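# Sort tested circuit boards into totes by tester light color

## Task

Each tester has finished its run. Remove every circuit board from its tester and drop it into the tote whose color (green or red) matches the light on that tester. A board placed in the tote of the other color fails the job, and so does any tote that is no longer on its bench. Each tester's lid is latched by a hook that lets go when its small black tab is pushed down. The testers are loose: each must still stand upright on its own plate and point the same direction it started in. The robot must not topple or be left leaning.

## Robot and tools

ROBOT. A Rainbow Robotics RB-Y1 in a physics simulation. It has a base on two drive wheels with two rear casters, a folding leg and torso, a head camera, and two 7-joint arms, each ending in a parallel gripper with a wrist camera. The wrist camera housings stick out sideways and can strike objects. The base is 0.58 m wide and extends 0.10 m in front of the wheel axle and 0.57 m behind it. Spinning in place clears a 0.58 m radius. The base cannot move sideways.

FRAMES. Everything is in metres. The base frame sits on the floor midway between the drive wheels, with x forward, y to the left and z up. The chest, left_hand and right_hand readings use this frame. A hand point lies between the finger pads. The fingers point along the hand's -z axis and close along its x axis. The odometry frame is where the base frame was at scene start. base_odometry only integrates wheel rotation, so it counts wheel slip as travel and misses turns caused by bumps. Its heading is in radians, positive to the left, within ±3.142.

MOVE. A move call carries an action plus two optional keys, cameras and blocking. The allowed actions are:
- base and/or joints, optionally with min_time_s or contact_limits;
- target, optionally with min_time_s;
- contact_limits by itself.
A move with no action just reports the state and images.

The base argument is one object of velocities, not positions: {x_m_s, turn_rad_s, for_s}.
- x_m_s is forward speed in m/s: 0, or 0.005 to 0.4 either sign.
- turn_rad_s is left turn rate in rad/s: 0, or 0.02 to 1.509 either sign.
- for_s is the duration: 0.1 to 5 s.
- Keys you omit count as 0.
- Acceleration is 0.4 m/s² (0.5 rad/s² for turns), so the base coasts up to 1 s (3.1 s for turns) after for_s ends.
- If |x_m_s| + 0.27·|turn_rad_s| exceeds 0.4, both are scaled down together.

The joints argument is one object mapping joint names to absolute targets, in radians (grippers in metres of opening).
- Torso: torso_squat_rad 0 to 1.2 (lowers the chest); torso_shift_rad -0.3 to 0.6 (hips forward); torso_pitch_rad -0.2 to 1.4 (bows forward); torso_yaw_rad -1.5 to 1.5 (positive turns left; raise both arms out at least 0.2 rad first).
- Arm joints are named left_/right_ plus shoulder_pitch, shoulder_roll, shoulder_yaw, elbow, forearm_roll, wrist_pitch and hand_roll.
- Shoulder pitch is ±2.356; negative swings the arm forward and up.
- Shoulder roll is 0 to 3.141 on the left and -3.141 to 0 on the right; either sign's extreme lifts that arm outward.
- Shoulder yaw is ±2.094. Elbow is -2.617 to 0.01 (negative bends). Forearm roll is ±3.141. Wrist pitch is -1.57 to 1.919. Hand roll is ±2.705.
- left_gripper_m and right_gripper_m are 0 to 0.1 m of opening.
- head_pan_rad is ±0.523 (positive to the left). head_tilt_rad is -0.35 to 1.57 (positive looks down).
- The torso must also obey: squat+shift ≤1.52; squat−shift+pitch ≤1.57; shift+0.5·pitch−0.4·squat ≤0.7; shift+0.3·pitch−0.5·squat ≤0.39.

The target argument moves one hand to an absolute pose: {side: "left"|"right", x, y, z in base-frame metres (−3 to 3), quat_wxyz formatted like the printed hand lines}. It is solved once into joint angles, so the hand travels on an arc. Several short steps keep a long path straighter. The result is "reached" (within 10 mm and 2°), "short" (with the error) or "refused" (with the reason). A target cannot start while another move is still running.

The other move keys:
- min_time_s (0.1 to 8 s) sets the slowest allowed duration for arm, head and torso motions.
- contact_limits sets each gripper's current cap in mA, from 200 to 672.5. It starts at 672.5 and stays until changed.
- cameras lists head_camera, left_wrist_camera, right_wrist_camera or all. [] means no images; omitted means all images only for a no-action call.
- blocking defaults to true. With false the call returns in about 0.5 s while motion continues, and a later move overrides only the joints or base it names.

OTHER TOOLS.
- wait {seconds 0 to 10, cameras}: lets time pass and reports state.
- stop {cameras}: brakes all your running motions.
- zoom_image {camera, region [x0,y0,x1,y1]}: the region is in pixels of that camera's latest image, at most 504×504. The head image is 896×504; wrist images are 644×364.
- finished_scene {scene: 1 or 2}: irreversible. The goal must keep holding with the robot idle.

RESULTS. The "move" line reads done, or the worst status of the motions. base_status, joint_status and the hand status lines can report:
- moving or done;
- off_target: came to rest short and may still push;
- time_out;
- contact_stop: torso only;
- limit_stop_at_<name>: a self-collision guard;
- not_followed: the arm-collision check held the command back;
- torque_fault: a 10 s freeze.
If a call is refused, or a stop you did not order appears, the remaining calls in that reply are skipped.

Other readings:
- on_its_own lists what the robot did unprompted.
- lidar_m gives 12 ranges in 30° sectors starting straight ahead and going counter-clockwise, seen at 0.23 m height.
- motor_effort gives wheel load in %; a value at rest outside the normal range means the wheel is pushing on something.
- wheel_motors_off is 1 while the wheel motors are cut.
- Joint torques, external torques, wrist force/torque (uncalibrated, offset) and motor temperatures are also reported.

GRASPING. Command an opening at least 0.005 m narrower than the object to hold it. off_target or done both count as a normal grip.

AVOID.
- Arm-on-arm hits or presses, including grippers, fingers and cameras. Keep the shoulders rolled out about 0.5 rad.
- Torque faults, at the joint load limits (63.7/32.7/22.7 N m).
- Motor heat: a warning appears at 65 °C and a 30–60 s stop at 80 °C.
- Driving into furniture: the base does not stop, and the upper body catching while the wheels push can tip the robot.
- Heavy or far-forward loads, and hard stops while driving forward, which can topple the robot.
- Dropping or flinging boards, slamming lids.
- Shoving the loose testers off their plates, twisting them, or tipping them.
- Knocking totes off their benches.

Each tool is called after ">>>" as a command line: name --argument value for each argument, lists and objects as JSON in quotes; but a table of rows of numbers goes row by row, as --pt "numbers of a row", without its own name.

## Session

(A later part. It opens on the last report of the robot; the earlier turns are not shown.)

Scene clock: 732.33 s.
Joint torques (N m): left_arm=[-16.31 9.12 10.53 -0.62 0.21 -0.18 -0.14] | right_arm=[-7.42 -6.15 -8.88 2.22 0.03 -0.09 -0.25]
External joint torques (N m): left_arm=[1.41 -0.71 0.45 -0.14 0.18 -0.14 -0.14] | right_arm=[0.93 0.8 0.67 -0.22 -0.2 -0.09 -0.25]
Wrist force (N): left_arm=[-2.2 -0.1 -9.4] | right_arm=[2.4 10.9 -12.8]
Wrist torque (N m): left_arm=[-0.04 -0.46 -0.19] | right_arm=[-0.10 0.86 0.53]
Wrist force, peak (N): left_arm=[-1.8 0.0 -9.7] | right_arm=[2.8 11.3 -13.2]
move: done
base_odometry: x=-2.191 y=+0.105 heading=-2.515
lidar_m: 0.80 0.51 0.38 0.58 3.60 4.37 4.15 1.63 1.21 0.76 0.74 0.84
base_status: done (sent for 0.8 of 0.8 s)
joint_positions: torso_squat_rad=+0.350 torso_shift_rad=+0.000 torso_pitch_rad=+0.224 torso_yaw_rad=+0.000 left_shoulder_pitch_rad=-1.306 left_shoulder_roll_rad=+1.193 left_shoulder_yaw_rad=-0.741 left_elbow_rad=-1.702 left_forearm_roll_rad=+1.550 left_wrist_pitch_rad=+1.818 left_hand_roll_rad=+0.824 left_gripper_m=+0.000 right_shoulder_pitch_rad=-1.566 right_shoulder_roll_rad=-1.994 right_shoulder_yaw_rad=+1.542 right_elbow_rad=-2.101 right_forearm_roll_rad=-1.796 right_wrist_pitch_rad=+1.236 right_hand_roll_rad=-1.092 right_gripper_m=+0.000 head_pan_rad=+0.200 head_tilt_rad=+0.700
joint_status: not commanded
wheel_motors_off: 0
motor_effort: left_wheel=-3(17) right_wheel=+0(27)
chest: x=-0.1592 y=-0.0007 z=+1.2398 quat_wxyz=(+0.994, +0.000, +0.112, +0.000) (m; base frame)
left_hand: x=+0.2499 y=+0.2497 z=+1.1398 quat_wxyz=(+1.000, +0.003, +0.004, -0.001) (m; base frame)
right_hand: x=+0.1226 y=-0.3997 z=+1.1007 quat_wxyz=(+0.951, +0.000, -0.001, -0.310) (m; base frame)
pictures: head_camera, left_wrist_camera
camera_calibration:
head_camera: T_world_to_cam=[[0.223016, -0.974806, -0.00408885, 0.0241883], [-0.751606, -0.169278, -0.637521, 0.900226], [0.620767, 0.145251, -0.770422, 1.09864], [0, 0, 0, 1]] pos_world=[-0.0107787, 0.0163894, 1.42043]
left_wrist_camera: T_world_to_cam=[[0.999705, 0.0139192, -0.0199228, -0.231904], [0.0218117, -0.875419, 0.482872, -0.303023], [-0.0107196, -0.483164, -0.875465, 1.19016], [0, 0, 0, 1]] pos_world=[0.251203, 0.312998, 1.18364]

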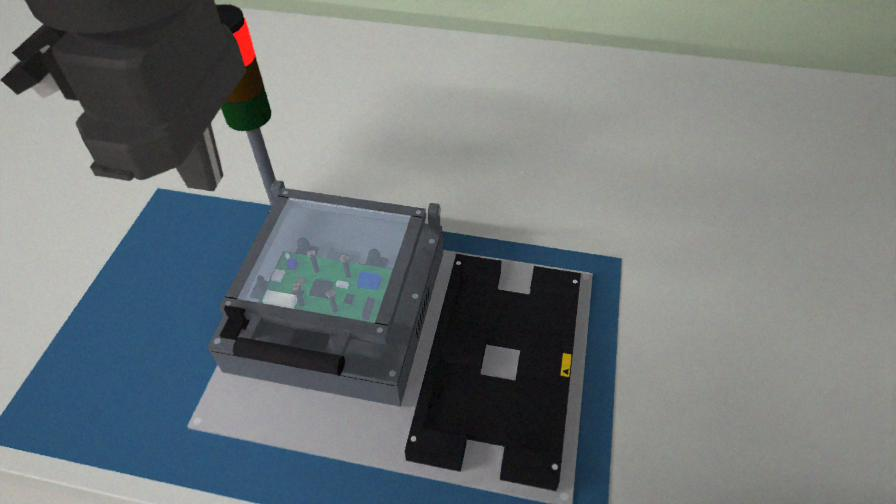

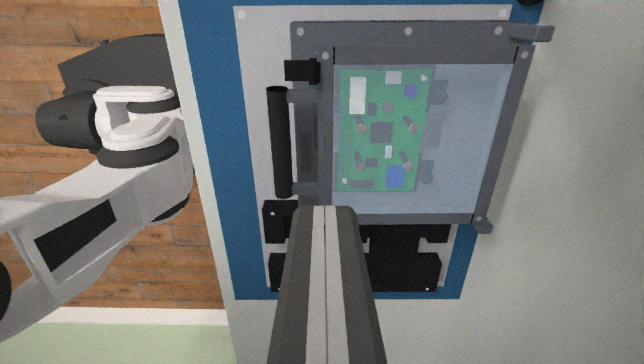

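>>> move --target '{"side":"left","x":0.236,"y":0.269,"z":1.02,"quat_wxyz":[1,0,0,0]}' --cameras '["left_wrist_camera","head_camera"]'

>>> zoom_image --camera "head_camera" --region '[150, 230, 500, 500]'

Scene clock: 760.53 s.
Joint torques (N m): left_arm=[-15.98 11.02 10.59 -2.07 0.37 0.07 -0.17] | right_arm=[-7.41 -6.11 -8.68 2.25 -0.01 -0.02 -0.35]
External joint torques (N m): left_arm=[0.35 -0.17 0.36 -0.41 0.34 0.14 -0.17] | right_arm=[0.94 0.84 0.87 -0.19 -0.24 -0.01 -0.35]
Wrist force (N): left_arm=[-2.1 -0.1 -9.7] | right_arm=[2.6 10.9 -13.1]
Wrist torque (N m): left_arm=[-0.01 -0.43 -0.20] | right_arm=[-0.08 0.88 0.53]
Wrist force, peak (N): left_arm=[-2.8 -0.5 -10.8] | right_arm=[2.3 11.7 -12.9]
move: done
base_odometry: x=-2.191 y=+0.105 heading=-2.515
lidar_m: 0.79 0.51 0.38 0.58 3.61 4.37 4.15 1.63 1.21 0.75 0.75 0.83
base_status: not commanded
joint_positions: torso_squat_rad=+0.350 torso_shift_rad=+0.000 torso_pitch_rad=+0.224 torso_yaw_rad=+0.000 left_shoulder_pitch_rad=-1.035 left_shoulder_roll_rad=+1.198 left_shoulder_yaw_rad=-0.826 left_elbow_rad=-1.765 left_forearm_roll_rad=+1.375 left_wrist_pitch_rad=+1.539 left_hand_roll_rad=+0.786 left_gripper_m=+0.000 right_shoulder_pitch_rad=-1.566 right_shoulder_roll_rad=-1.994 right_shoulder_yaw_rad=+1.542 right_elbow_rad=-2.101 right_forearm_roll_rad=-1.796 right_wrist_pitch_rad=+1.236 right_hand_roll_rad=-1.092 right_gripper_m=+0.000 head_pan_rad=+0.200 head_tilt_rad=+0.700
joint_status: all done
wheel_motors_off: 0
motor_effort: left_wheel=-2(4) right_wheel=+2(3)
chest: x=-0.1593 y=-0.0007 z=+1.2398 quat_wxyz=(+0.994, +0.000, +0.112, +0.000) (m; base frame)
left_hand: x=+0.2356 y=+0.2691 z=+1.0202 quat_wxyz=(+1.000, +0.000, +0.000, +0.000) (m; base frame)
left_hand_status: reached (checked arc, planned for 0.6 s): 1 mm and 0.0 deg off.
right_hand: x=+0.1225 y=-0.3997 z=+1.1008 quat_wxyz=(+0.951, +0.000, -0.001, -0.310) (m; base frame)
pictures: head_camera, left_wrist_camera
camera_calibration:
head_camera: T_world_to_cam=[[0.223017, -0.974807, -0.00393465, 0.0239921], [-0.751508, -0.169357, -0.637616, 0.900352], [0.620886, 0.145156, -0.770344, 1.09867], [0, 0, 0, 1]] pos_world=[-0.0108789, 0.0163896, 1.42053]
left_wrist_camera: T_world_to_cam=[[0.999805, 0.0155625, -0.0121919, -0.228619], [0.0195339, -0.872579, 0.488082, -0.233455], [-0.00304262, -0.488225, -0.872713, 1.09152], [0, 0, 0, 1]] pos_world=[0.236456, 0.332759, 1.06374]

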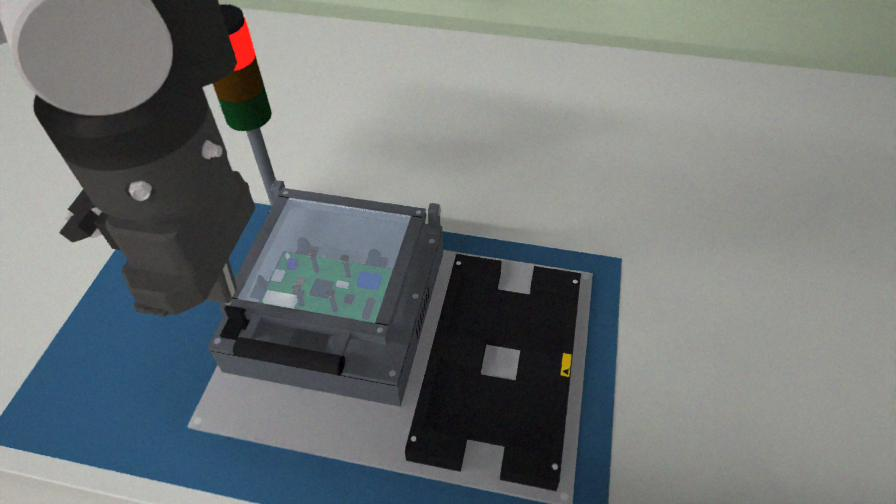

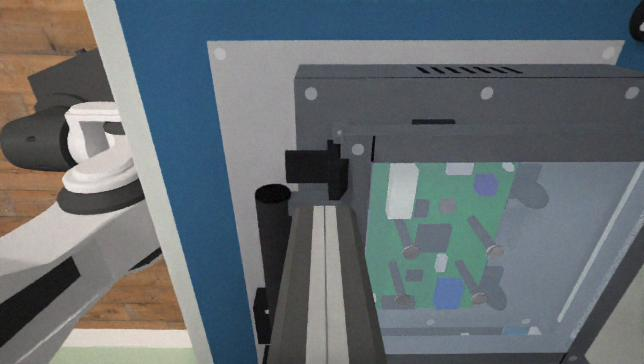

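Scaled by 1.440 from the camera's 896x504 image, which has a finer 1280x720 frame.

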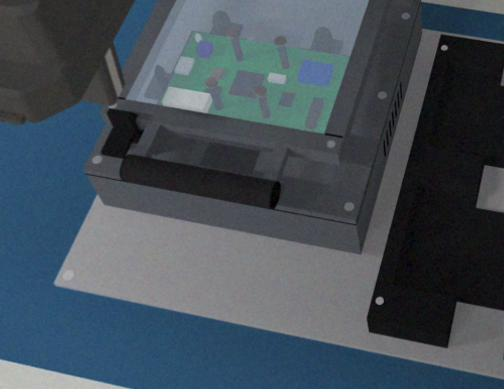

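>>> move --target '{"side":"left","x":0.231,"y":0.271,"z":0.985,"quat_wxyz":[1,0,0,0]}'

>>> move --target '{"side":"left","x":0.231,"y":0.271,"z":0.970,"quat_wxyz":[1,0,0,0]}' --cameras '["head_camera","left_wrist_camera"]'

>>> zoom_image --camera "head_camera" --region '[150, 230, 500, 500]'

Scene clock: 773.73 s.
Joint torques (N m): left_arm=[-1.38 3.66 -1.78 3.11 -2.13 -2.25 0] | right_arm=[-7.53 -6.18 -9.07 2.4 0 0 -0.34]
External joint torques (N m): left_arm=[14.72 -7.66 -11.87 5.14 -2.13 -2.17 0] | right_arm=[0.84 0.72 0.49 -0.04 -0.23 0.01 -0.34]
Wrist force (N): left_arm=[-15.0 -0.4 42.7] | right_arm=[2.1 10.6 -13.0]
Wrist torque (N m): left_arm=[0.02 -0.15 -0.19] | right_arm=[-0.05 0.83 0.53]
Wrist force, peak (N): left_arm=[-16.6 4.8 95.6] | right_arm=[2.2 11.9 -13.1]
move: done
base_odometry: x=-2.191 y=+0.105 heading=-2.515
lidar_m: 0.79 0.51 0.39 0.58 3.61 4.36 4.15 1.63 1.21 0.75 0.75 0.83
base_status: not commanded
joint_positions: torso_squat_rad=+0.350 torso_shift_rad=-0.001 torso_pitch_rad=+0.222 torso_yaw_rad=+0.000 left_shoulder_pitch_rad=-0.980 left_shoulder_roll_rad=+1.172 left_shoulder_yaw_rad=-0.858 left_elbow_rad=-1.747 left_forearm_roll_rad=+1.315 left_wrist_pitch_rad=+1.467 left_hand_roll_rad=+0.778 left_gripper_m=+0.000 right_shoulder_pitch_rad=-1.566 right_shoulder_roll_rad=-1.994 right_shoulder_yaw_rad=+1.542 right_elbow_rad=-2.101 right_forearm_roll_rad=-1.796 right_wrist_pitch_rad=+1.236 right_hand_roll_rad=-1.092 right_gripper_m=+0.000 head_pan_rad=+0.200 head_tilt_rad=+0.700
joint_status: all done
wheel_motors_off: 0
motor_effort: left_wheel=+2(9) right_wheel=+6(12)
chest: x=-0.1603 y=-0.0011 z=+1.2398 quat_wxyz=(+0.994, +0.001, +0.111, +0.000) (m; base frame)
left_hand: x=+0.2321 y=+0.2705 z=+0.9885 quat_wxyz=(+1.000, +0.000, -0.004, +0.000) (m; base frame)
left_hand_status: reached (checked arc, planned for 0.3 s): 4 mm and 0.4 deg off.
right_hand: x=+0.1218 y=-0.3999 z=+1.1011 quat_wxyz=(+0.951, +0.001, -0.002, -0.310) (m; base frame)
camera_calibration:
head_camera: T_world_to_cam=[[0.223087, -0.974789, -0.00436109, 0.0244244], [-0.750315, -0.168855, -0.639153, 0.9016], [0.622302, 0.145859, -0.769068, 1.09804], [0, 0, 0, 1]] pos_world=[-0.0122812, 0.0158888, 1.42084]
left_wrist_camera: T_world_to_cam=[[0.999874, 0.0151082, -0.00488909, -0.232584], [0.0155706, -0.872354, 0.488627, -0.216363], [0.00311728, -0.488642, -0.872479, 1.06292], [0, 0, 0, 1]] pos_world=[0.23261, 0.334154, 1.03196]
right_wrist_camera: T_world_to_cam=[[-0.796103, 0.604828, -0.0200531, 0.363387], [0.534114, 0.717832, 0.446586, -0.23645], [0.284503, 0.344818, -0.894516, 1.15982], [0, 0, 0, 1]] pos_world=[0.085614, -0.449981, 1.15036]

Scene clock: 784.10 s.
Joint torques (N m): left_arm=[12.58 0.06 -13.8 11.34 -7.21 -5.31 0.09] | right_arm=[-7.57 -6.17 -8.77 2.33 0 0.05 -0.32]
External joint torques (N m): left_arm=[28.92 -11.26 -23.92 13.45 -7.19 -5.18 0.1] | right_arm=[0.81 0.69 0.81 -0.11 -0.23 0.07 -0.32]
External joint torques when the fault began: left_arm=[59.74 -20.9 -50.15 15.83 -3.86 0.51 -0.09]
Wrist force (N): left_arm=[-39.2 -8.2 109.3] | right_arm=[1.8 10.9 -13.0]
Wrist torque (N m): left_arm=[-0.19 0.50 -0.22] | right_arm=[-0.09 0.79 0.53]
Wrist force, peak (N): left_arm=[-63.0 10.0 195.7] | right_arm=[2.1 12.4 -13.0]
move: torque_fault
TORQUE FAULT: left_shoulder_pitch_rad reached its load limit. The robot stopped for 10 seconds, dropped its targets and accepts commands again. The stop added 8.9 s to the call.
base_odometry: x=-2.191 y=+0.105 heading=-2.515
lidar_m: 0.80 0.51 0.39 0.64 3.63 4.26 4.01 1.61 1.20 0.75 0.74 0.84
base_status: not commanded
joint_positions: torso_squat_rad=+0.350 torso_shift_rad=-0.002 torso_pitch_rad=+0.220 torso_yaw_rad=+0.000 left_shoulder_pitch_rad=-0.979 left_shoulder_roll_rad=+1.154 left_shoulder_yaw_rad=-0.861 left_elbow_rad=-1.722 left_forearm_roll_rad=+1.292 left_wrist_pitch_rad=+1.441 left_hand_roll_rad=+0.765 left_gripper_m=+0.000 right_shoulder_pitch_rad=-1.566 right_shoulder_roll_rad=-1.994 right_shoulder_yaw_rad=+1.542 right_elbow_rad=-2.101 right_forearm_roll_rad=-1.796 right_wrist_pitch_rad=+1.236 right_hand_roll_rad=-1.092 right_gripper_m=+0.000 head_pan_rad=+0.200 head_tilt_rad=+0.700
joint_status: left_shoulder_pitch_rad torque_fault (moved +0.001 of +0.021); left_shoulder_yaw_rad torque_fault (moved -0.003 of -0.020); the others done
wheel_motors_off: 0
motor_effort: left_wheel=+8(12) right_wheel=+8(27)
chest: x=-0.1617 y=-0.0016 z=+1.2399 quat_wxyz=(+0.994, +0.001, +0.110, +0.000) (m; base frame)
left_hand: x=+0.2404 y=+0.2683 z=+0.9848 quat_wxyz=(+1.000, -0.003, -0.017, -0.002) (m; base frame)
left_hand_status: short (checked arc, planned for 0.2 s): torque_fault, 18 mm and 2.0 deg off.
right_hand: x=+0.1208 y=-0.4003 z=+1.1014 quat_wxyz=(+0.951, +0.002, -0.003, -0.309) (m; base frame)
pictures: head_camera, left_wrist_camera
camera_calibration:
head_camera: T_world_to_cam=[[0.22323, -0.974754, -0.00476673, 0.0247016], [-0.748871, -0.168366, -0.640972, 0.903128], [0.623987, 0.146654, -0.76755, 1.09745], [0, 0, 0, 1]] pos_world=[-0.0139841, 0.0151882, 1.42135]
left_wrist_camera: T_world_to_cam=[[0.999686, 0.0120673, 0.0219624, -0.26652], [-0.00036119, -0.869389, 0.494129, -0.219011], [0.0250566, -0.493982, -0.869111, 1.05144], [0, 0, 0, 1]] pos_world=[0.240011, 0.332205, 1.02789]

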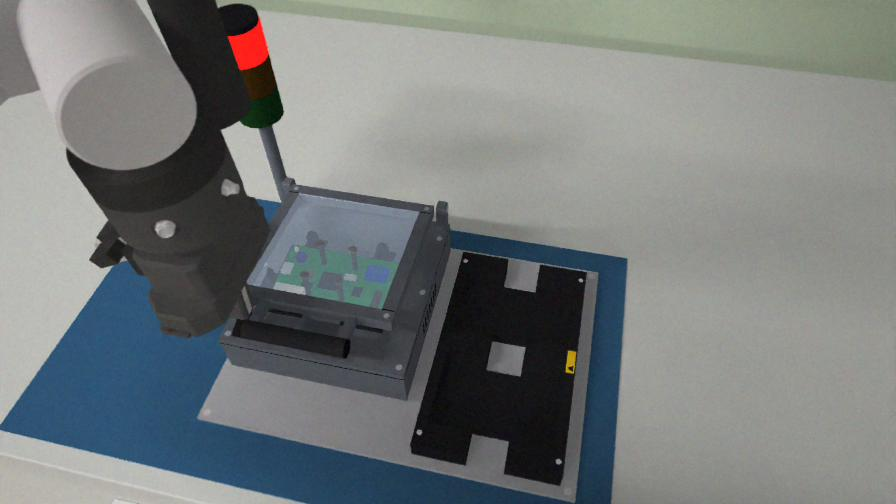

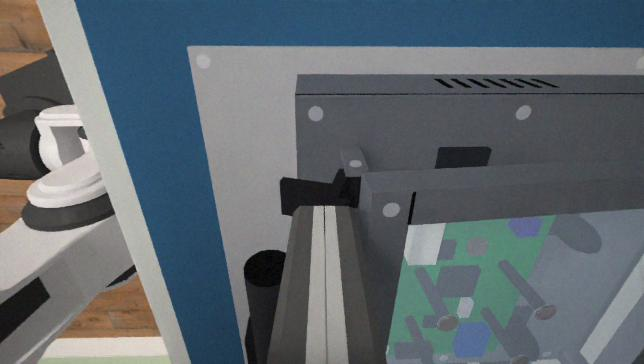

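Scaled by 1.440 from the camera's 896x504 image, which has a finer 1280x720 frame.

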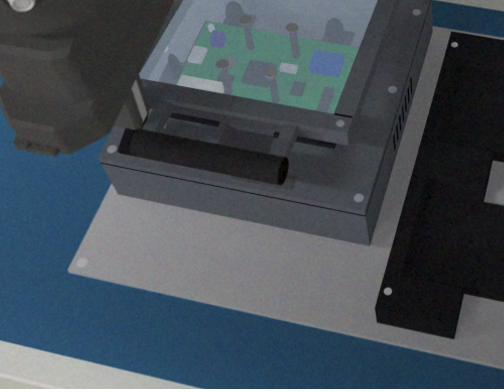

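>>> move --target '{"side":"left","x":0.228,"y":0.269,"z":1.0,"quat_wxyz":[1,0,0,0]}'

>>> move --target '{"side":"left","x":0.215,"y":0.265,"z":1.08,"quat_wxyz":[1,0,0,0]}'

>>> move --target '{"side":"left","x":0.17,"y":0.24,"z":1.08,"quat_wxyz":[0.829,0,-0.559,0]}'

>>> move --target '{"side":"left","x":0.15,"y":0.20,"z":1.04,"quat_wxyz":[0.829,0,-0.559,0]}' --cameras '["head_camera","left_wrist_camera"]'

>>> zoom_image --camera "head_camera" --region '[150, 180, 500, 480]'

Scene clock: 793.03 s.
Joint torques (N m): left_arm=[-13.85 10.05 8.77 -0.77 0.05 -0.32 0.27] | right_arm=[-7.56 -6.13 -9 2.47 0.04 -0.05 -0.38]
External joint torques (N m): left_arm=[2.2 -1.21 -1.35 1.16 0.02 -0.26 0.27] | right_arm=[0.8 0.81 0.55 0.04 -0.19 -0.04 -0.39]
Wrist force (N): left_arm=[-2.5 0.1 -10.1] | right_arm=[2.0 10.7 -13.0]
Wrist torque (N m): left_arm=[-0.04 -0.47 -0.19] | right_arm=[-0.06 0.83 0.53]
Wrist force, peak (N): left_arm=[-39.5 -8.4 109.5] | right_arm=[2.4 11.7 -13.4]
move: done
base_odometry: x=-2.191 y=+0.105 heading=-2.515
lidar_m: 0.81 0.51 0.38 0.64 3.62 4.27 4.02 1.61 1.21 0.75 0.75 0.84
base_status: not commanded
joint_positions: torso_squat_rad=+0.350 torso_shift_rad=+0.000 torso_pitch_rad=+0.224 torso_yaw_rad=+0.000 left_shoulder_pitch_rad=-0.993 left_shoulder_roll_rad=+1.186 left_shoulder_yaw_rad=-0.847 left_elbow_rad=-1.767 left_forearm_roll_rad=+1.340 left_wrist_pitch_rad=+1.494 left_hand_roll_rad=+0.787 left_gripper_m=+0.000 right_shoulder_pitch_rad=-1.566 right_shoulder_roll_rad=-1.994 right_shoulder_yaw_rad=+1.542 right_elbow_rad=-2.101 right_forearm_roll_rad=-1.796 right_wrist_pitch_rad=+1.236 right_hand_roll_rad=-1.092 right_gripper_m=+0.000 head_pan_rad=+0.200 head_tilt_rad=+0.700
joint_status: all done
wheel_motors_off: 0
motor_effort: left_wheel=-3(10) right_wheel=+5(12)
chest: x=-0.1593 y=-0.0007 z=+1.2398 quat_wxyz=(+0.994, +0.000, +0.112, +0.000) (m; base frame)
left_hand: x=+0.2296 y=+0.2694 z=+0.9981 quat_wxyz=(+1.000, -0.001, +0.002, +0.000) (m; base frame)
left_hand_status: reached (checked arc, planned for 0.2 s): 3 mm and 0.2 deg off.
right_hand: x=+0.1225 y=-0.3997 z=+1.1008 quat_wxyz=(+0.951, +0.000, -0.001, -0.310) (m; base frame)
camera_calibration:
head_camera: T_world_to_cam=[[0.22308, -0.974792, -0.00397901, 0.0240558], [-0.751406, -0.169356, -0.637736, 0.900524], [0.620986, 0.145256, -0.770245, 1.09853], [0, 0, 0, 1]] pos_world=[-0.0108792, 0.0163897, 1.42053]
left_wrist_camera: T_world_to_cam=[[0.999762, 0.0150382, -0.0158326, -0.219097], [0.0208683, -0.871473, 0.489999, -0.22479], [-0.00642902, -0.490212, -0.871579, 1.07248], [0, 0, 0, 1]] pos_world=[0.230631, 0.333141, 1.04143]
right_wrist_camera: T_world_to_cam=[[-0.796083, 0.604882, -0.0192138, 0.362893], [0.534944, 0.718173, 0.445042, -0.235182], [0.282997, 0.344012, -0.895304, 1.16007], [0, 0, 0, 1]] pos_world=[0.0864054, -0.449685, 1.15025]

Scene clock: 793.87 s.
Joint torques (N m): left_arm=[-13.98 10.23 9.57 -0.47 0.1 -0.19 -0.01] | right_arm=[-7.5 -6.14 -8.86 2.25 -0.03 -0.07 -0.29]
External joint torques (N m): left_arm=[1.44 -0.58 -0.64 0.23 0.08 -0.13 -0.01] | right_arm=[0.85 0.81 0.69 -0.18 -0.26 -0.06 -0.29]
Wrist force (N): left_arm=[-2.5 0.0 -10.8] | right_arm=[2.1 10.9 -13.4]
Wrist torque (N m): left_arm=[-0.03 -0.48 -0.20] | right_arm=[-0.08 0.81 0.54]
Wrist force, peak (N): left_arm=[-2.6 -0.1 -12.3] | right_arm=[2.1 10.9 -13.4]
move: done
base_odometry: x=-2.191 y=+0.105 heading=-2.515
lidar_m: 0.80 0.51 0.39 0.62 3.62 4.27 4.01 1.61 1.20 0.75 0.74 0.84
base_status: not commanded
joint_positions: torso_squat_rad=+0.350 torso_shift_rad=+0.000 torso_pitch_rad=+0.224 torso_yaw_rad=+0.000 left_shoulder_pitch_rad=-1.092 left_shoulder_roll_rad=+1.298 left_shoulder_yaw_rad=-0.751 left_elbow_rad=-1.903 left_forearm_roll_rad=+1.501 left_wrist_pitch_rad=+1.641 left_hand_roll_rad=+0.866 left_gripper_m=+0.000 right_shoulder_pitch_rad=-1.566 right_shoulder_roll_rad=-1.994 right_shoulder_yaw_rad=+1.542 right_elbow_rad=-2.101 right_forearm_roll_rad=-1.796 right_wrist_pitch_rad=+1.236 right_hand_roll_rad=-1.092 right_gripper_m=+0.000 head_pan_rad=+0.200 head_tilt_rad=+0.700
joint_status: all done
wheel_motors_off: 0
motor_effort: left_wheel=-5(6) right_wheel=+4(5)
chest: x=-0.1593 y=-0.0007 z=+1.2398 quat_wxyz=(+0.994, +0.000, +0.112, +0.000) (m; base frame)
left_hand: x=+0.2151 y=+0.2650 z=+1.0801 quat_wxyz=(+1.000, +0.000, +0.000, +0.000) (m; base frame)
left_hand_status: reached (checked arc, planned for 0.4 s): 0 mm and 0.0 deg off.
right_hand: x=+0.1225 y=-0.3997 z=+1.1008 quat_wxyz=(+0.951, +0.000, -0.001, -0.310) (m; base frame)
camera_calibration:
head_camera: T_world_to_cam=[[0.223007, -0.974809, -0.00404062, 0.0241424], [-0.751428, -0.169261, -0.637735, 0.900521], [0.620986, 0.145255, -0.770245, 1.09853], [0, 0, 0, 1]] pos_world=[-0.010879, 0.0163894, 1.42053]
left_wrist_camera: T_world_to_cam=[[0.999808, 0.0153815, -0.0121029, -0.20737], [0.0193339, -0.872365, 0.488473, -0.266425], [-0.0030447, -0.488614, -0.872495, 1.14157], [0, 0, 0, 1]] pos_world=[0.215957, 0.328555, 1.12364]
right_wrist_camera: T_world_to_cam=[[-0.79604, 0.60494, -0.0191778, 0.362874], [0.535008, 0.718125, 0.445043, -0.235211], [0.282997, 0.344012, -0.895304, 1.16007], [0, 0, 0, 1]] pos_world=[0.0864054, -0.449685, 1.15025]

Scene clock: 796.10 s.
Joint torques (N m): left_arm=[-4.65 9.59 5.03 -6.36 -1.23 0.29 -0.3] | right_arm=[-7.6 -6.04 -9.31 2.28 -0.05 -0.03 -0.33]
External joint torques (N m): left_arm=[0.11 0.03 -0.2 0.94 0.55 -0.02 -0.25] | right_arm=[0.75 0.91 0.24 -0.16 -0.28 -0.02 -0.33]
Wrist force (N): left_arm=[-8.7 0.0 -5.6] | right_arm=[2.3 10.9 -12.9]
Wrist torque (N m): left_arm=[0.00 -0.85 -0.14] | right_arm=[-0.09 0.86 0.52]
Wrist force, peak (N): left_arm=[-6.6 -2.0 -9.3] | right_arm=[2.3 11.1 -13.4]
move: short
base_odometry: x=-2.191 y=+0.105 heading=-2.515
lidar_m: 0.80 0.50 0.38 0.63 3.62 4.27 4.01 1.61 1.20 0.76 0.74 0.84
base_status: not commanded
joint_positions: torso_squat_rad=+0.350 torso_shift_rad=+0.000 torso_pitch_rad=+0.224 torso_yaw_rad=+0.000 left_shoulder_pitch_rad=-0.190 left_shoulder_roll_rad=+1.347 left_shoulder_yaw_rad=-1.026 left_elbow_rad=-2.617 left_forearm_roll_rad=-0.841 left_wrist_pitch_rad=+1.304 left_hand_roll_rad=+1.748 left_gripper_m=+0.000 right_shoulder_pitch_rad=-1.566 right_shoulder_roll_rad=-1.994 right_shoulder_yaw_rad=+1.542 right_elbow_rad=-2.101 right_forearm_roll_rad=-1.796 right_wrist_pitch_rad=+1.236 right_hand_roll_rad=-1.092 right_gripper_m=+0.000 head_pan_rad=+0.200 head_tilt_rad=+0.700
joint_status: all done
wheel_motors_off: 0
motor_effort: left_wheel=-5(7) right_wheel=+3(6)
chest: x=-0.1593 y=-0.0007 z=+1.2398 quat_wxyz=(+0.994, +0.000, +0.112, +0.000) (m; base frame)
left_hand: x=+0.1704 y=+0.2401 z=+1.0793 quat_wxyz=(+0.799, -0.009, -0.602, -0.006) (m; base frame)
left_hand_status: short (checked arc, as near as the solve gets, planned for 1.9 s): 1 mm and 6.1 deg off. The place is met; only the turn is off.
right_hand: x=+0.1225 y=-0.3997 z=+1.1008 quat_wxyz=(+0.951, +0.000, -0.001, -0.310) (m; base frame)
camera_calibration:
head_camera: T_world_to_cam=[[0.223007, -0.974809, -0.00404062, 0.0241424], [-0.751428, -0.169261, -0.637735, 0.900521], [0.620986, 0.145255, -0.770245, 1.09853], [0, 0, 0, 1]] pos_world=[-0.010879, 0.0163894, 1.42053]
left_wrist_camera: T_world_to_cam=[[0.288282, 0.0165088, 0.957403, -1.08773], [-0.481174, -0.861947, 0.159748, 0.150811], [0.827868, -0.50673, -0.24054, 0.309154], [0, 0, 0, 1]] pos_world=[0.130201, 0.304606, 1.09167]
right_wrist_camera: T_world_to_cam=[[-0.796056, 0.604921, -0.0191226, 0.362803], [0.534989, 0.718099, 0.445108, -0.235295], [0.282987, 0.3441, -0.895273, 1.16008], [0, 0, 0, 1]] pos_world=[0.0864053, -0.449685, 1.15025]

Scene clock: 797.00 s.
Joint torques (N m): left_arm=[-4.8 6.46 3.97 -6.79 -1.4 0.22 0.36] | right_arm=[-7.53 -6.04 -9.06 2.47 0.01 -0.16 -0.3]
External joint torques (N m): left_arm=[-0.47 -0.7 -0.37 1.56 0.37 0.29 0.41] | right_arm=[0.82 0.91 0.49 0.03 -0.22 -0.15 -0.3]
Wrist force (N): left_arm=[-8.4 0.1 -6.5] | right_arm=[2.2 11.0 -13.0]
Wrist torque (N m): left_arm=[-0.02 -0.85 -0.14] | right_arm=[-0.10 0.82 0.53]
Wrist force, peak (N): left_arm=[-9.8 0.7 -6.7] | right_arm=[2.2 11.3 -13.3]
move: done
base_odometry: x=-2.191 y=+0.105 heading=-2.515
lidar_m: 0.80 0.50 0.38 0.64 3.62 4.28 4.02 1.62 1.21 0.76 0.74 0.84
base_status: not commanded
joint_positions: torso_squat_rad=+0.350 torso_shift_rad=+0.000 torso_pitch_rad=+0.224 torso_yaw_rad=+0.000 left_shoulder_pitch_rad=-0.200 left_shoulder_roll_rad=+1.098 left_shoulder_yaw_rad=-1.114 left_elbow_rad=-2.584 left_forearm_roll_rad=-0.817 left_wrist_pitch_rad=+1.398 left_hand_roll_rad=+1.543 left_gripper_m=+0.000 right_shoulder_pitch_rad=-1.566 right_shoulder_roll_rad=-1.994 right_shoulder_yaw_rad=+1.542 right_elbow_rad=-2.101 right_forearm_roll_rad=-1.796 right_wrist_pitch_rad=+1.236 right_hand_roll_rad=-1.092 right_gripper_m=+0.000 head_pan_rad=+0.200 head_tilt_rad=+0.700
joint_status: all done
wheel_motors_off: 0
motor_effort: left_wheel=-5(7) right_wheel=+2(6)
chest: x=-0.1593 y=-0.0007 z=+1.2398 quat_wxyz=(+0.994, +0.000, +0.112, +0.000) (m; base frame)
left_hand: x=+0.1494 y=+0.1998 z=+1.0401 quat_wxyz=(+0.830, -0.002, -0.558, -0.001) (m; base frame)
left_hand_status: reached (checked arc, planned for 0.6 s): 1 mm and 0.3 deg off.
right_hand: x=+0.1225 y=-0.3997 z=+1.1008 quat_wxyz=(+0.951, +0.000, -0.001, -0.310) (m; base frame)
pictures: head_camera, left_wrist_camera
camera_calibration:
head_camera: T_world_to_cam=[[0.223007, -0.974809, -0.00404062, 0.0241424], [-0.751428, -0.169261, -0.637735, 0.900521], [0.620986, 0.145255, -0.770245, 1.09853], [0, 0, 0, 1]] pos_world=[-0.010879, 0.0163894, 1.42053]
left_wrist_camera: T_world_to_cam=[[0.388165, 0.0156857, 0.921456, -1.02086], [-0.448254, -0.870401, 0.203644, 0.063253], [0.80523, -0.492094, -0.330828, 0.3911], [0, 0, 0, 1]] pos_world=[0.109691, 0.263527, 1.05719]

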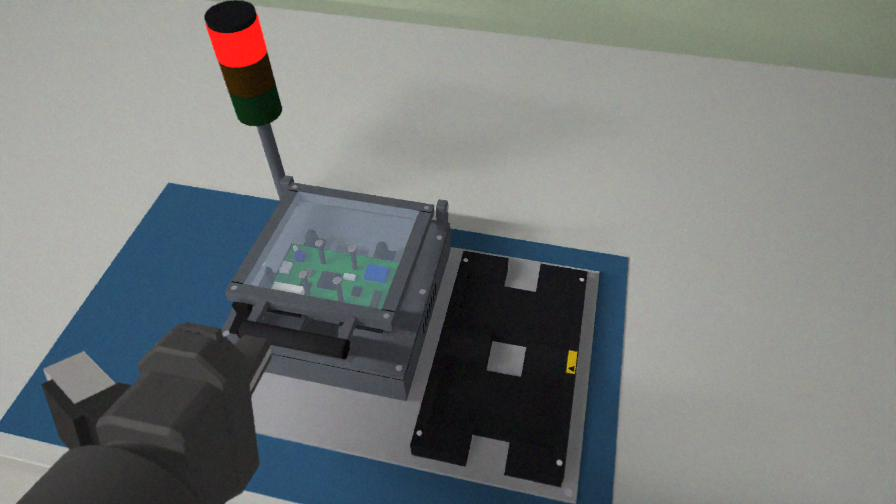

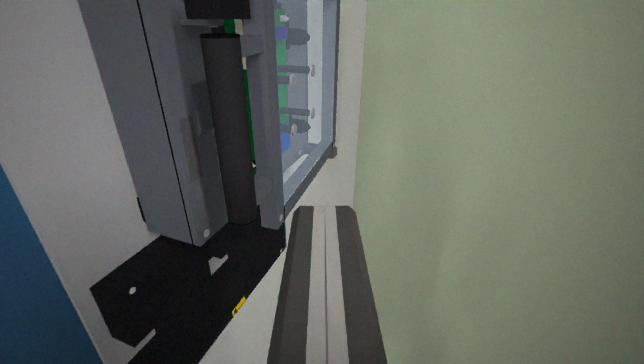

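Scaled by 1.440 from the camera's 896x504 image, which has a finer 1280x720 frame.

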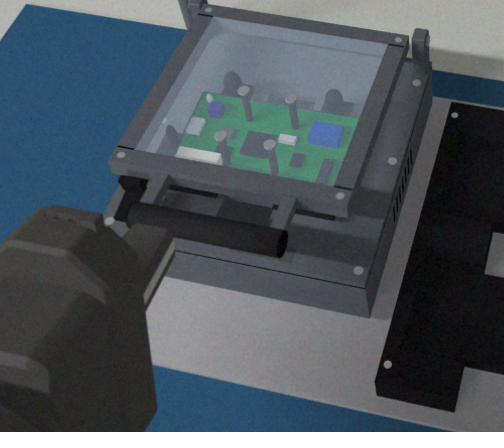

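>>> move --target '{"side":"left","x":0.155,"y":0.20,"z":0.955,"quat_wxyz":[0.829,0,-0.559,0]}'

>>> move --target '{"side":"left","x":0.22,"y":0.20,"z":0.957,"quat_wxyz":[0.829,0,-0.559,0]}' --cameras '["head_camera","left_wrist_camera"]'

>>> zoom_image --camera "head_camera" --region '[150, 180, 500, 480]'

Scene clock: 803.20 s.
Joint torques (N m): left_arm=[-3.97 5.23 3.52 -6.83 -1.24 0.25 -0.17] | right_arm=[-7.66 -6.02 -8.81 2.42 -0.01 -0.05 -0.34]
External joint torques (N m): left_arm=[0.42 -1.4 -0.61 1.13 0.44 -0.05 -0.12] | right_arm=[0.7 0.92 0.74 -0.02 -0.24 -0.04 -0.34]
Wrist force (N): left_arm=[-8.3 -0.5 -6.4] | right_arm=[2.1 11.0 -12.8]
Wrist torque (N m): left_arm=[0.06 -0.84 -0.18] | right_arm=[-0.09 0.83 0.53]
Wrist force, peak (N): left_arm=[-9.1 0.5 -7.3] | right_arm=[2.4 11.0 -13.4]
move: done
base_odometry: x=-2.191 y=+0.105 heading=-2.515
lidar_m: 0.80 0.50 0.38 0.64 3.62 4.27 4.01 1.61 1.20 0.76 0.76 0.84
base_status: not commanded
joint_positions: torso_squat_rad=+0.350 torso_shift_rad=+0.000 torso_pitch_rad=+0.224 torso_yaw_rad=+0.000 left_shoulder_pitch_rad=-0.196 left_shoulder_roll_rad=+0.980 left_shoulder_yaw_rad=-1.185 left_elbow_rad=-2.235 left_forearm_roll_rad=-0.957 left_wrist_pitch_rad=+1.258 left_hand_roll_rad=+1.743 left_gripper_m=+0.000 right_shoulder_pitch_rad=-1.566 right_shoulder_roll_rad=-1.994 right_shoulder_yaw_rad=+1.542 right_elbow_rad=-2.101 right_forearm_roll_rad=-1.796 right_wrist_pitch_rad=+1.236 right_hand_roll_rad=-1.092 right_gripper_m=+0.000 head_pan_rad=+0.200 head_tilt_rad=+0.700
joint_status: all done
wheel_motors_off: 0
motor_effort: left_wheel=-5(7) right_wheel=+4(5)
chest: x=-0.1593 y=-0.0007 z=+1.2398 quat_wxyz=(+0.994, +0.000, +0.112, +0.000) (m; base frame)
left_hand: x=+0.1551 y=+0.2001 z=+0.9551 quat_wxyz=(+0.829, +0.000, -0.559, +0.000) (m; base frame)
left_hand_status: reached (checked arc, planned for 0.7 s): 0 mm and 0.0 deg off.
right_hand: x=+0.1225 y=-0.3997 z=+1.1008 quat_wxyz=(+0.951, +0.000, -0.001, -0.310) (m; base frame)
camera_calibration:
head_camera: T_world_to_cam=[[0.223021, -0.974805, -0.00405675, 0.0241655], [-0.751514, -0.169282, -0.637628, 0.900368], [0.620877, 0.145253, -0.770333, 1.09865], [0, 0, 0, 1]] pos_world=[-0.0108789, 0.0163895, 1.42053]
left_wrist_camera: T_world_to_cam=[[0.386435, 0.0151865, 0.922192, -0.945131], [-0.445498, -0.872417, 0.201048, 0.0858952], [0.807589, -0.488526, -0.330367, 0.357127], [0, 0, 0, 1]] pos_world=[0.115086, 0.263755, 0.972306]
right_wrist_camera: T_world_to_cam=[[-0.79604, 0.60494, -0.0191778, 0.362874], [0.535008, 0.718125, 0.445043, -0.235211], [0.282997, 0.344012, -0.895304, 1.16007], [0, 0, 0, 1]] pos_world=[0.0864054, -0.449685, 1.15025]

Scene clock: 804.03 s.
Joint torques (N m): left_arm=[-8.66 5.4 7.67 -6.7 -2.17 0.18 -0.02] | right_arm=[-7.58 -6.34 -9.17 2.36 0.06 0.07 -0.29]
External joint torques (N m): left_arm=[-1.13 -1.59 1.71 0.66 -0.53 -0.05 0.03] | right_arm=[0.77 0.61 0.38 -0.08 -0.17 0.07 -0.29]
Wrist force (N): left_arm=[-12.4 0.3 -5.5] | right_arm=[2.0 11.0 -12.8]
Wrist torque (N m): left_arm=[-0.01 -0.83 -0.23] | right_arm=[-0.07 0.82 0.52]
Wrist force, peak (N): left_arm=[-14.8 0.1 -5.4] | right_arm=[2.2 11.0 -13.4]
move: done
base_odometry: x=-2.191 y=+0.105 heading=-2.515
lidar_m: 0.80 0.50 0.39 0.63 3.63 4.26 4.02 1.62 1.20 0.76 0.75 0.84
base_status: not commanded
joint_positions: torso_squat_rad=+0.350 torso_shift_rad=+0.000 torso_pitch_rad=+0.224 torso_yaw_rad=+0.000 left_shoulder_pitch_rad=-0.343 left_shoulder_roll_rad=+0.955 left_shoulder_yaw_rad=-1.096 left_elbow_rad=-2.130 left_forearm_roll_rad=-0.764 left_wrist_pitch_rad=+1.172 left_hand_roll_rad=+1.708 left_gripper_m=+0.000 right_shoulder_pitch_rad=-1.566 right_shoulder_roll_rad=-1.994 right_shoulder_yaw_rad=+1.542 right_elbow_rad=-2.101 right_forearm_roll_rad=-1.796 right_wrist_pitch_rad=+1.236 right_hand_roll_rad=-1.092 right_gripper_m=+0.000 head_pan_rad=+0.200 head_tilt_rad=+0.700
joint_status: all done
wheel_motors_off: 0
motor_effort: left_wheel=-4(6) right_wheel=+4(5)
chest: x=-0.1593 y=-0.0007 z=+1.2398 quat_wxyz=(+0.994, +0.000, +0.112, +0.000) (m; base frame)
left_hand: x=+0.2198 y=+0.2001 z=+0.9567 quat_wxyz=(+0.829, +0.000, -0.559, +0.000) (m; base frame)
left_hand_status: reached (checked arc, planned for 0.4 s): 0 mm and 0.1 deg off.
right_hand: x=+0.1225 y=-0.3997 z=+1.1008 quat_wxyz=(+0.951, +0.000, -0.001, -0.310) (m; base frame)
pictures: head_camera, left_wrist_camera
camera_calibration:
head_camera: T_world_to_cam=[[0.223017, -0.974807, -0.00393465, 0.0239921], [-0.751508, -0.169357, -0.637616, 0.900352], [0.620886, 0.145156, -0.770344, 1.09867], [0, 0, 0, 1]] pos_world=[-0.0108789, 0.0163896, 1.42053]
left_wrist_camera: T_world_to_cam=[[0.387061, 0.0151125, 0.92193, -0.971443], [-0.44537, -0.872428, 0.201284, 0.114148], [0.80736, -0.488509, -0.330952, 0.30601], [0, 0, 0, 1]] pos_world=[0.179785, 0.263755, 0.973901]

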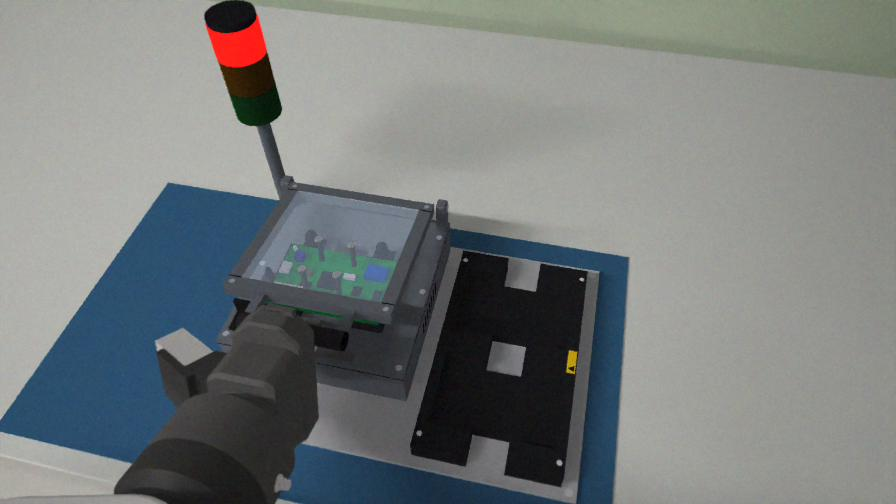

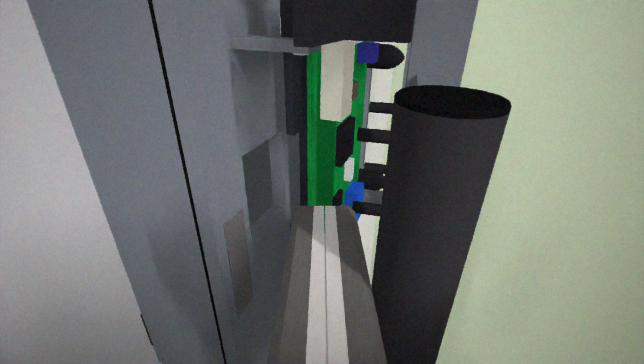

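Scaled by 1.440 from the camera's 896x504 image, which has a finer 1280x720 frame.

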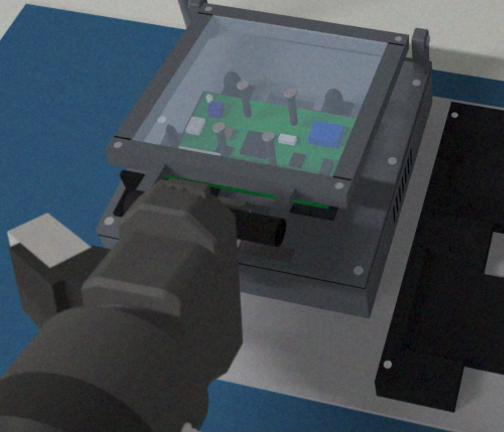

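>>> move --target '{"side":"left","x":0.25,"y":0.20,"z":0.967,"quat_wxyz":[0.829,0,-0.559,0]}'

>>> move --target '{"side":"left","x":0.275,"y":0.20,"z":0.995,"quat_wxyz":[0.829,0,-0.559,0]}' --min_time_s 1 --cameras '["head_camera"]'

>>> zoom_image --camera "head_camera" --region '[150, 180, 500, 480]'

Scene clock: 810.67 s.
Joint torques (N m): left_arm=[-13.82 7.29 12.3 -2.49 -2.06 0.35 -0.07] | right_arm=[-7.62 -6.6 -9.03 2.49 0 0.06 -0.36]
External joint torques (N m): left_arm=[-4.83 0.04 5.53 4.54 -0.43 0.18 -0.01] | right_arm=[0.74 0.34 0.53 0.05 -0.23 0.07 -0.36]
Wrist force (N): left_arm=[-14.0 -0.5 18.5] | right_arm=[2.2 11.0 -12.9]
Wrist torque (N m): left_arm=[-0.04 -1.34 -0.20] | right_arm=[-0.10 0.82 0.54]
Wrist force, peak (N): left_arm=[-17.1 -1.4 30.9] | right_arm=[2.2 11.3 -13.4]
move: done
base_odometry: x=-2.191 y=+0.105 heading=-2.515
lidar_m: 0.80 0.51 0.39 0.64 3.62 4.27 4.02 1.62 1.20 0.77 0.75 0.83
base_status: not commanded
joint_positions: torso_squat_rad=+0.350 torso_shift_rad=+0.000 torso_pitch_rad=+0.223 torso_yaw_rad=+0.000 left_shoulder_pitch_rad=-0.413 left_shoulder_roll_rad=+0.953 left_shoulder_yaw_rad=-1.055 left_elbow_rad=-2.100 left_forearm_roll_rad=-0.664 left_wrist_pitch_rad=+1.142 left_hand_roll_rad=+1.674 left_gripper_m=+0.000 right_shoulder_pitch_rad=-1.566 right_shoulder_roll_rad=-1.994 right_shoulder_yaw_rad=+1.542 right_elbow_rad=-2.101 right_forearm_roll_rad=-1.796 right_wrist_pitch_rad=+1.236 right_hand_roll_rad=-1.092 right_gripper_m=+0.000 head_pan_rad=+0.200 head_tilt_rad=+0.700
joint_status: all done
wheel_motors_off: 0
motor_effort: left_wheel=+2(4) right_wheel=+7(10)
chest: x=-0.1597 y=-0.0007 z=+1.2398 quat_wxyz=(+0.994, +0.000, +0.111, +0.000) (m; base frame)
left_hand: x=+0.2488 y=+0.1997 z=+0.9665 quat_wxyz=(+0.830, +0.000, -0.558, +0.000) (m; base frame)
left_hand_status: reached (checked arc, planned for 0.3 s): 1 mm and 0.1 deg off.
right_hand: x=+0.1223 y=-0.3996 z=+1.1009 quat_wxyz=(+0.951, +0.000, -0.001, -0.310) (m; base frame)
camera_calibration:
head_camera: T_world_to_cam=[[0.223151, -0.974776, -0.00395985, 0.0241187], [-0.751161, -0.169368, -0.638022, 0.900633], [0.621258, 0.14535, -0.770008, 1.09844], [0, 0, 0, 1]] pos_world=[-0.0112798, 0.0163899, 1.42053]
left_wrist_camera: T_world_to_cam=[[0.388033, 0.0156883, 0.921512, -0.991669], [-0.445728, -0.871956, 0.202533, 0.123505], [0.806695, -0.489333, -0.331355, 0.28631], [0, 0, 0, 1]] pos_world=[0.208885, 0.26335, 0.983691]
right_wrist_camera: T_world_to_cam=[[-0.796113, 0.604835, -0.0194449, 0.362984], [0.534731, 0.718155, 0.445327, -0.235439], [0.283314, 0.344133, -0.895157, 1.16008], [0, 0, 0, 1]] pos_world=[0.0862073, -0.449684, 1.15035]

Scene clock: 812.00 s.
Joint torques (N m): left_arm=[-14.25 9.73 12.65 -4.11 -1.79 0.56 -0.24] | right_arm=[-7.75 -6.55 -8.91 2.27 0.03 0.03 -0.36]
External joint torques (N m): left_arm=[-3.93 2.08 5.03 2.53 -0.16 0.5 -0.19] | right_arm=[0.61 0.38 0.64 -0.17 -0.2 0.04 -0.36]
Wrist force (N): left_arm=[-12.4 -1.5 9.5] | right_arm=[2.2 10.9 -12.9]
Wrist torque (N m): left_arm=[0.01 -1.13 -0.22] | right_arm=[-0.08 0.84 0.52]
Wrist force, peak (N): left_arm=[-11.9 -2.1 26.9] | right_arm=[2.2 11.2 -13.3]
move: done
base_odometry: x=-2.191 y=+0.105 heading=-2.515
lidar_m: 0.80 0.50 0.39 0.63 3.63 4.27 4.02 1.61 1.21 0.76 0.75 0.85
base_status: not commanded
joint_positions: torso_squat_rad=+0.350 torso_shift_rad=+0.000 torso_pitch_rad=+0.223 torso_yaw_rad=+0.000 left_shoulder_pitch_rad=-0.489 left_shoulder_roll_rad=+0.980 left_shoulder_yaw_rad=-1.005 left_elbow_rad=-2.131 left_forearm_roll_rad=-0.531 left_wrist_pitch_rad=+1.149 left_hand_roll_rad=+1.608 left_gripper_m=+0.000 right_shoulder_pitch_rad=-1.566 right_shoulder_roll_rad=-1.994 right_shoulder_yaw_rad=+1.542 right_elbow_rad=-2.101 right_forearm_roll_rad=-1.796 right_wrist_pitch_rad=+1.236 right_hand_roll_rad=-1.092 right_gripper_m=+0.000 head_pan_rad=+0.200 head_tilt_rad=+0.700
joint_status: all done
wheel_motors_off: 0
motor_effort: left_wheel=+1(3) right_wheel=+6(8)
chest: x=-0.1597 y=-0.0007 z=+1.2398 quat_wxyz=(+0.994, +0.000, +0.111, +0.000) (m; base frame)
left_hand: x=+0.2742 y=+0.1996 z=+0.9943 quat_wxyz=(+0.830, -0.001, -0.558, +0.000) (m; base frame)
left_hand_status: reached (checked arc, planned for 1.0 s): 1 mm and 0.1 deg off.
right_hand: x=+0.1223 y=-0.3996 z=+1.1009 quat_wxyz=(+0.951, +0.000, -0.001, -0.310) (m; base frame)
pictures: head_camera
camera_calibration:
head_camera: T_world_to_cam=[[0.223152, -0.974776, -0.00396006, 0.0241417], [-0.751121, -0.16936, -0.638071, 0.900691], [0.621305, 0.145362, -0.769967, 1.09853], [0, 0, 0, 1]] pos_world=[-0.0113799, 0.0163899, 1.42063]

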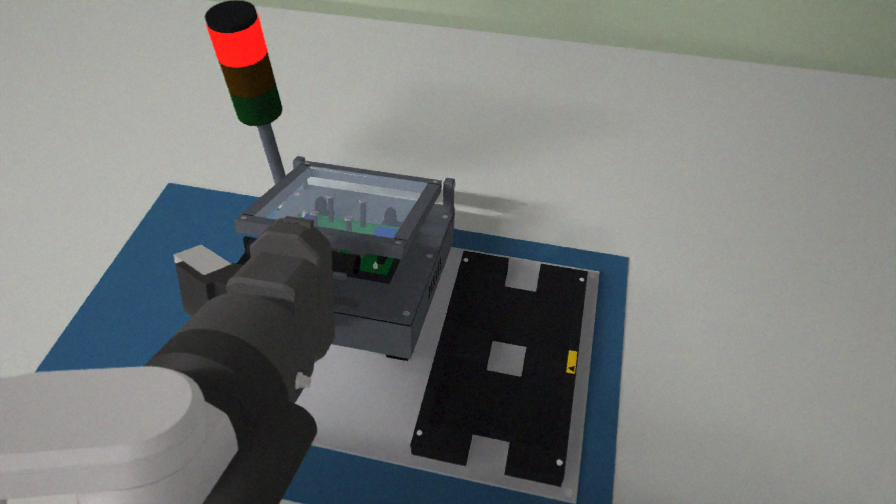

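Scaled by 1.440 from the camera's 896x504 image, which has a finer 1280x720 frame.

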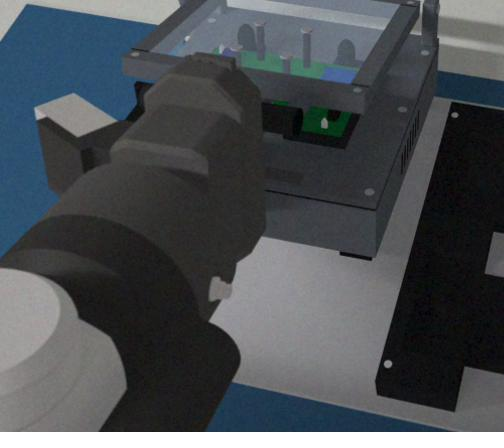

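>>> move --target '{"side":"left","x":0.272,"y":0.20,"z":0.975,"quat_wxyz":[0.829,0,-0.559,0]}' --cameras '["head_camera","left_wrist_camera"]'

>>> zoom_image --camera "head_camera" --region '[150, 150, 500, 430]'

Scene clock: 818.87 s.
Joint torques (N m): left_arm=[-14.06 5.83 10.54 -3 -1.15 -1.25 0.08] | right_arm=[-7.58 -5.9 -9.02 2.29 0.03 -0.02 -0.41]
External joint torques (N m): left_arm=[-3.95 -1.63 3.17 3.73 0.46 -1.38 0.13] | right_arm=[0.78 1.03 0.53 -0.15 -0.2 -0.01 -0.41]
Wrist force (N): left_arm=[-10.5 4.1 19.8] | right_arm=[2.0 10.8 -12.8]
Wrist torque (N m): left_arm=[0.47 -1.56 -0.02] | right_arm=[-0.08 0.81 0.54]
Wrist force, peak (N): left_arm=[-10.2 -1.6 52.3] | right_arm=[1.9 11.1 -13.8]
move: done
base_odometry: x=-2.191 y=+0.105 heading=-2.515
lidar_m: 0.80 0.50 0.38 0.63 3.63 4.27 4.01 1.62 1.20 0.76 0.75 0.84
base_status: not commanded
joint_positions: torso_squat_rad=+0.350 torso_shift_rad=-0.001 torso_pitch_rad=+0.223 torso_yaw_rad=+0.000 left_shoulder_pitch_rad=-0.469 left_shoulder_roll_rad=+0.950 left_shoulder_yaw_rad=-1.028 left_elbow_rad=-2.068 left_forearm_roll_rad=-0.591 left_wrist_pitch_rad=+1.118 left_hand_roll_rad=+1.648 left_gripper_m=+0.000 right_shoulder_pitch_rad=-1.566 right_shoulder_roll_rad=-1.994 right_shoulder_yaw_rad=+1.542 right_elbow_rad=-2.101 right_forearm_roll_rad=-1.796 right_wrist_pitch_rad=+1.236 right_hand_roll_rad=-1.092 right_gripper_m=+0.000 head_pan_rad=+0.200 head_tilt_rad=+0.700
joint_status: all done
wheel_motors_off: 0
motor_effort: left_wheel=+5(7) right_wheel=+7(12)
chest: x=-0.1599 y=-0.0007 z=+1.2398 quat_wxyz=(+0.994, +0.000, +0.111, +0.000) (m; base frame)
left_hand: x=+0.2713 y=+0.2001 z=+0.9747 quat_wxyz=(+0.829, +0.000, -0.559, +0.000) (m; base frame)
left_hand_status: reached (checked arc, planned for 0.3 s): 1 mm and 0.1 deg off.
right_hand: x=+0.1222 y=-0.3996 z=+1.1010 quat_wxyz=(+0.951, +0.000, -0.002, -0.310) (m; base frame)
pictures: head_camera, left_wrist_camera
camera_calibration:
head_camera: T_world_to_cam=[[0.223233, -0.974758, -0.00383489, 0.0241071], [-0.750955, -0.169468, -0.638237, 0.900798], [0.621477, 0.145356, -0.76983, 1.09844], [0, 0, 0, 1]] pos_world=[-0.0115804, 0.0164902, 1.42063]
left_wrist_camera: T_world_to_cam=[[0.38733, 0.0153739, 0.921813, -1.00798], [-0.445318, -0.872367, 0.201664, 0.133056], [0.807259, -0.48861, -0.331048, 0.270532], [0, 0, 0, 1]] pos_world=[0.231285, 0.263755, 0.991898]

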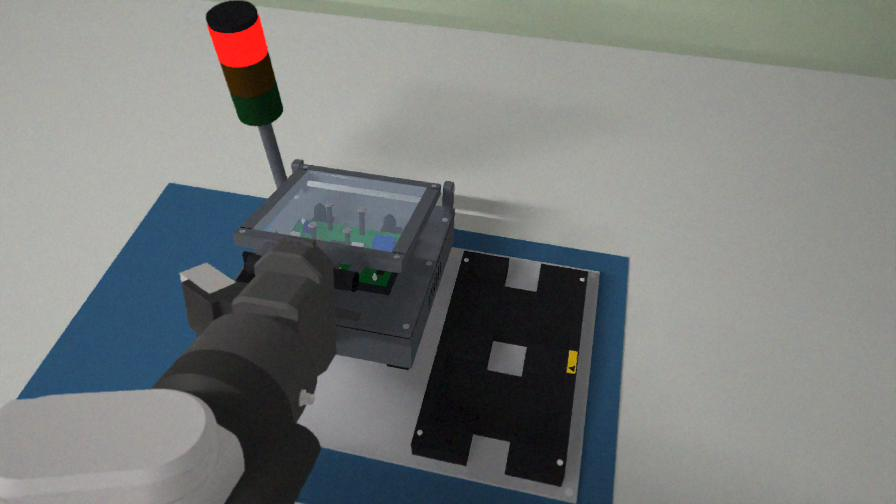

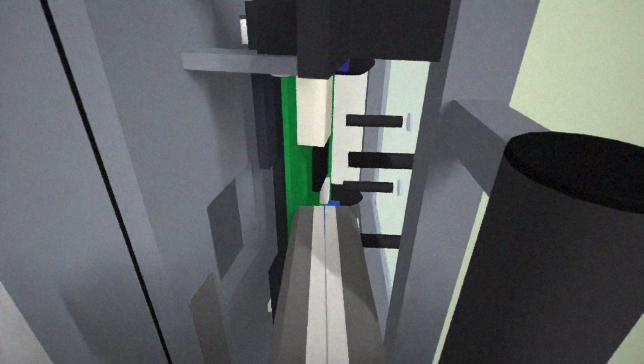

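Scaled by 1.440 from the camera's 896x504 image, which has a finer 1280x720 frame.

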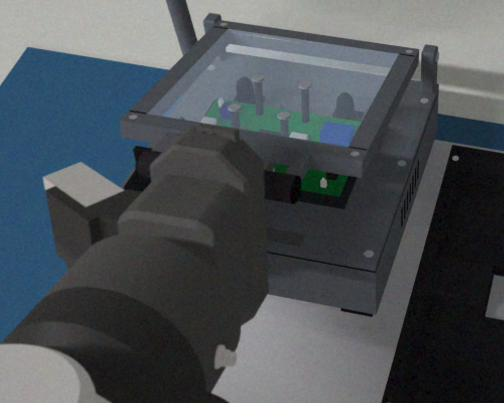

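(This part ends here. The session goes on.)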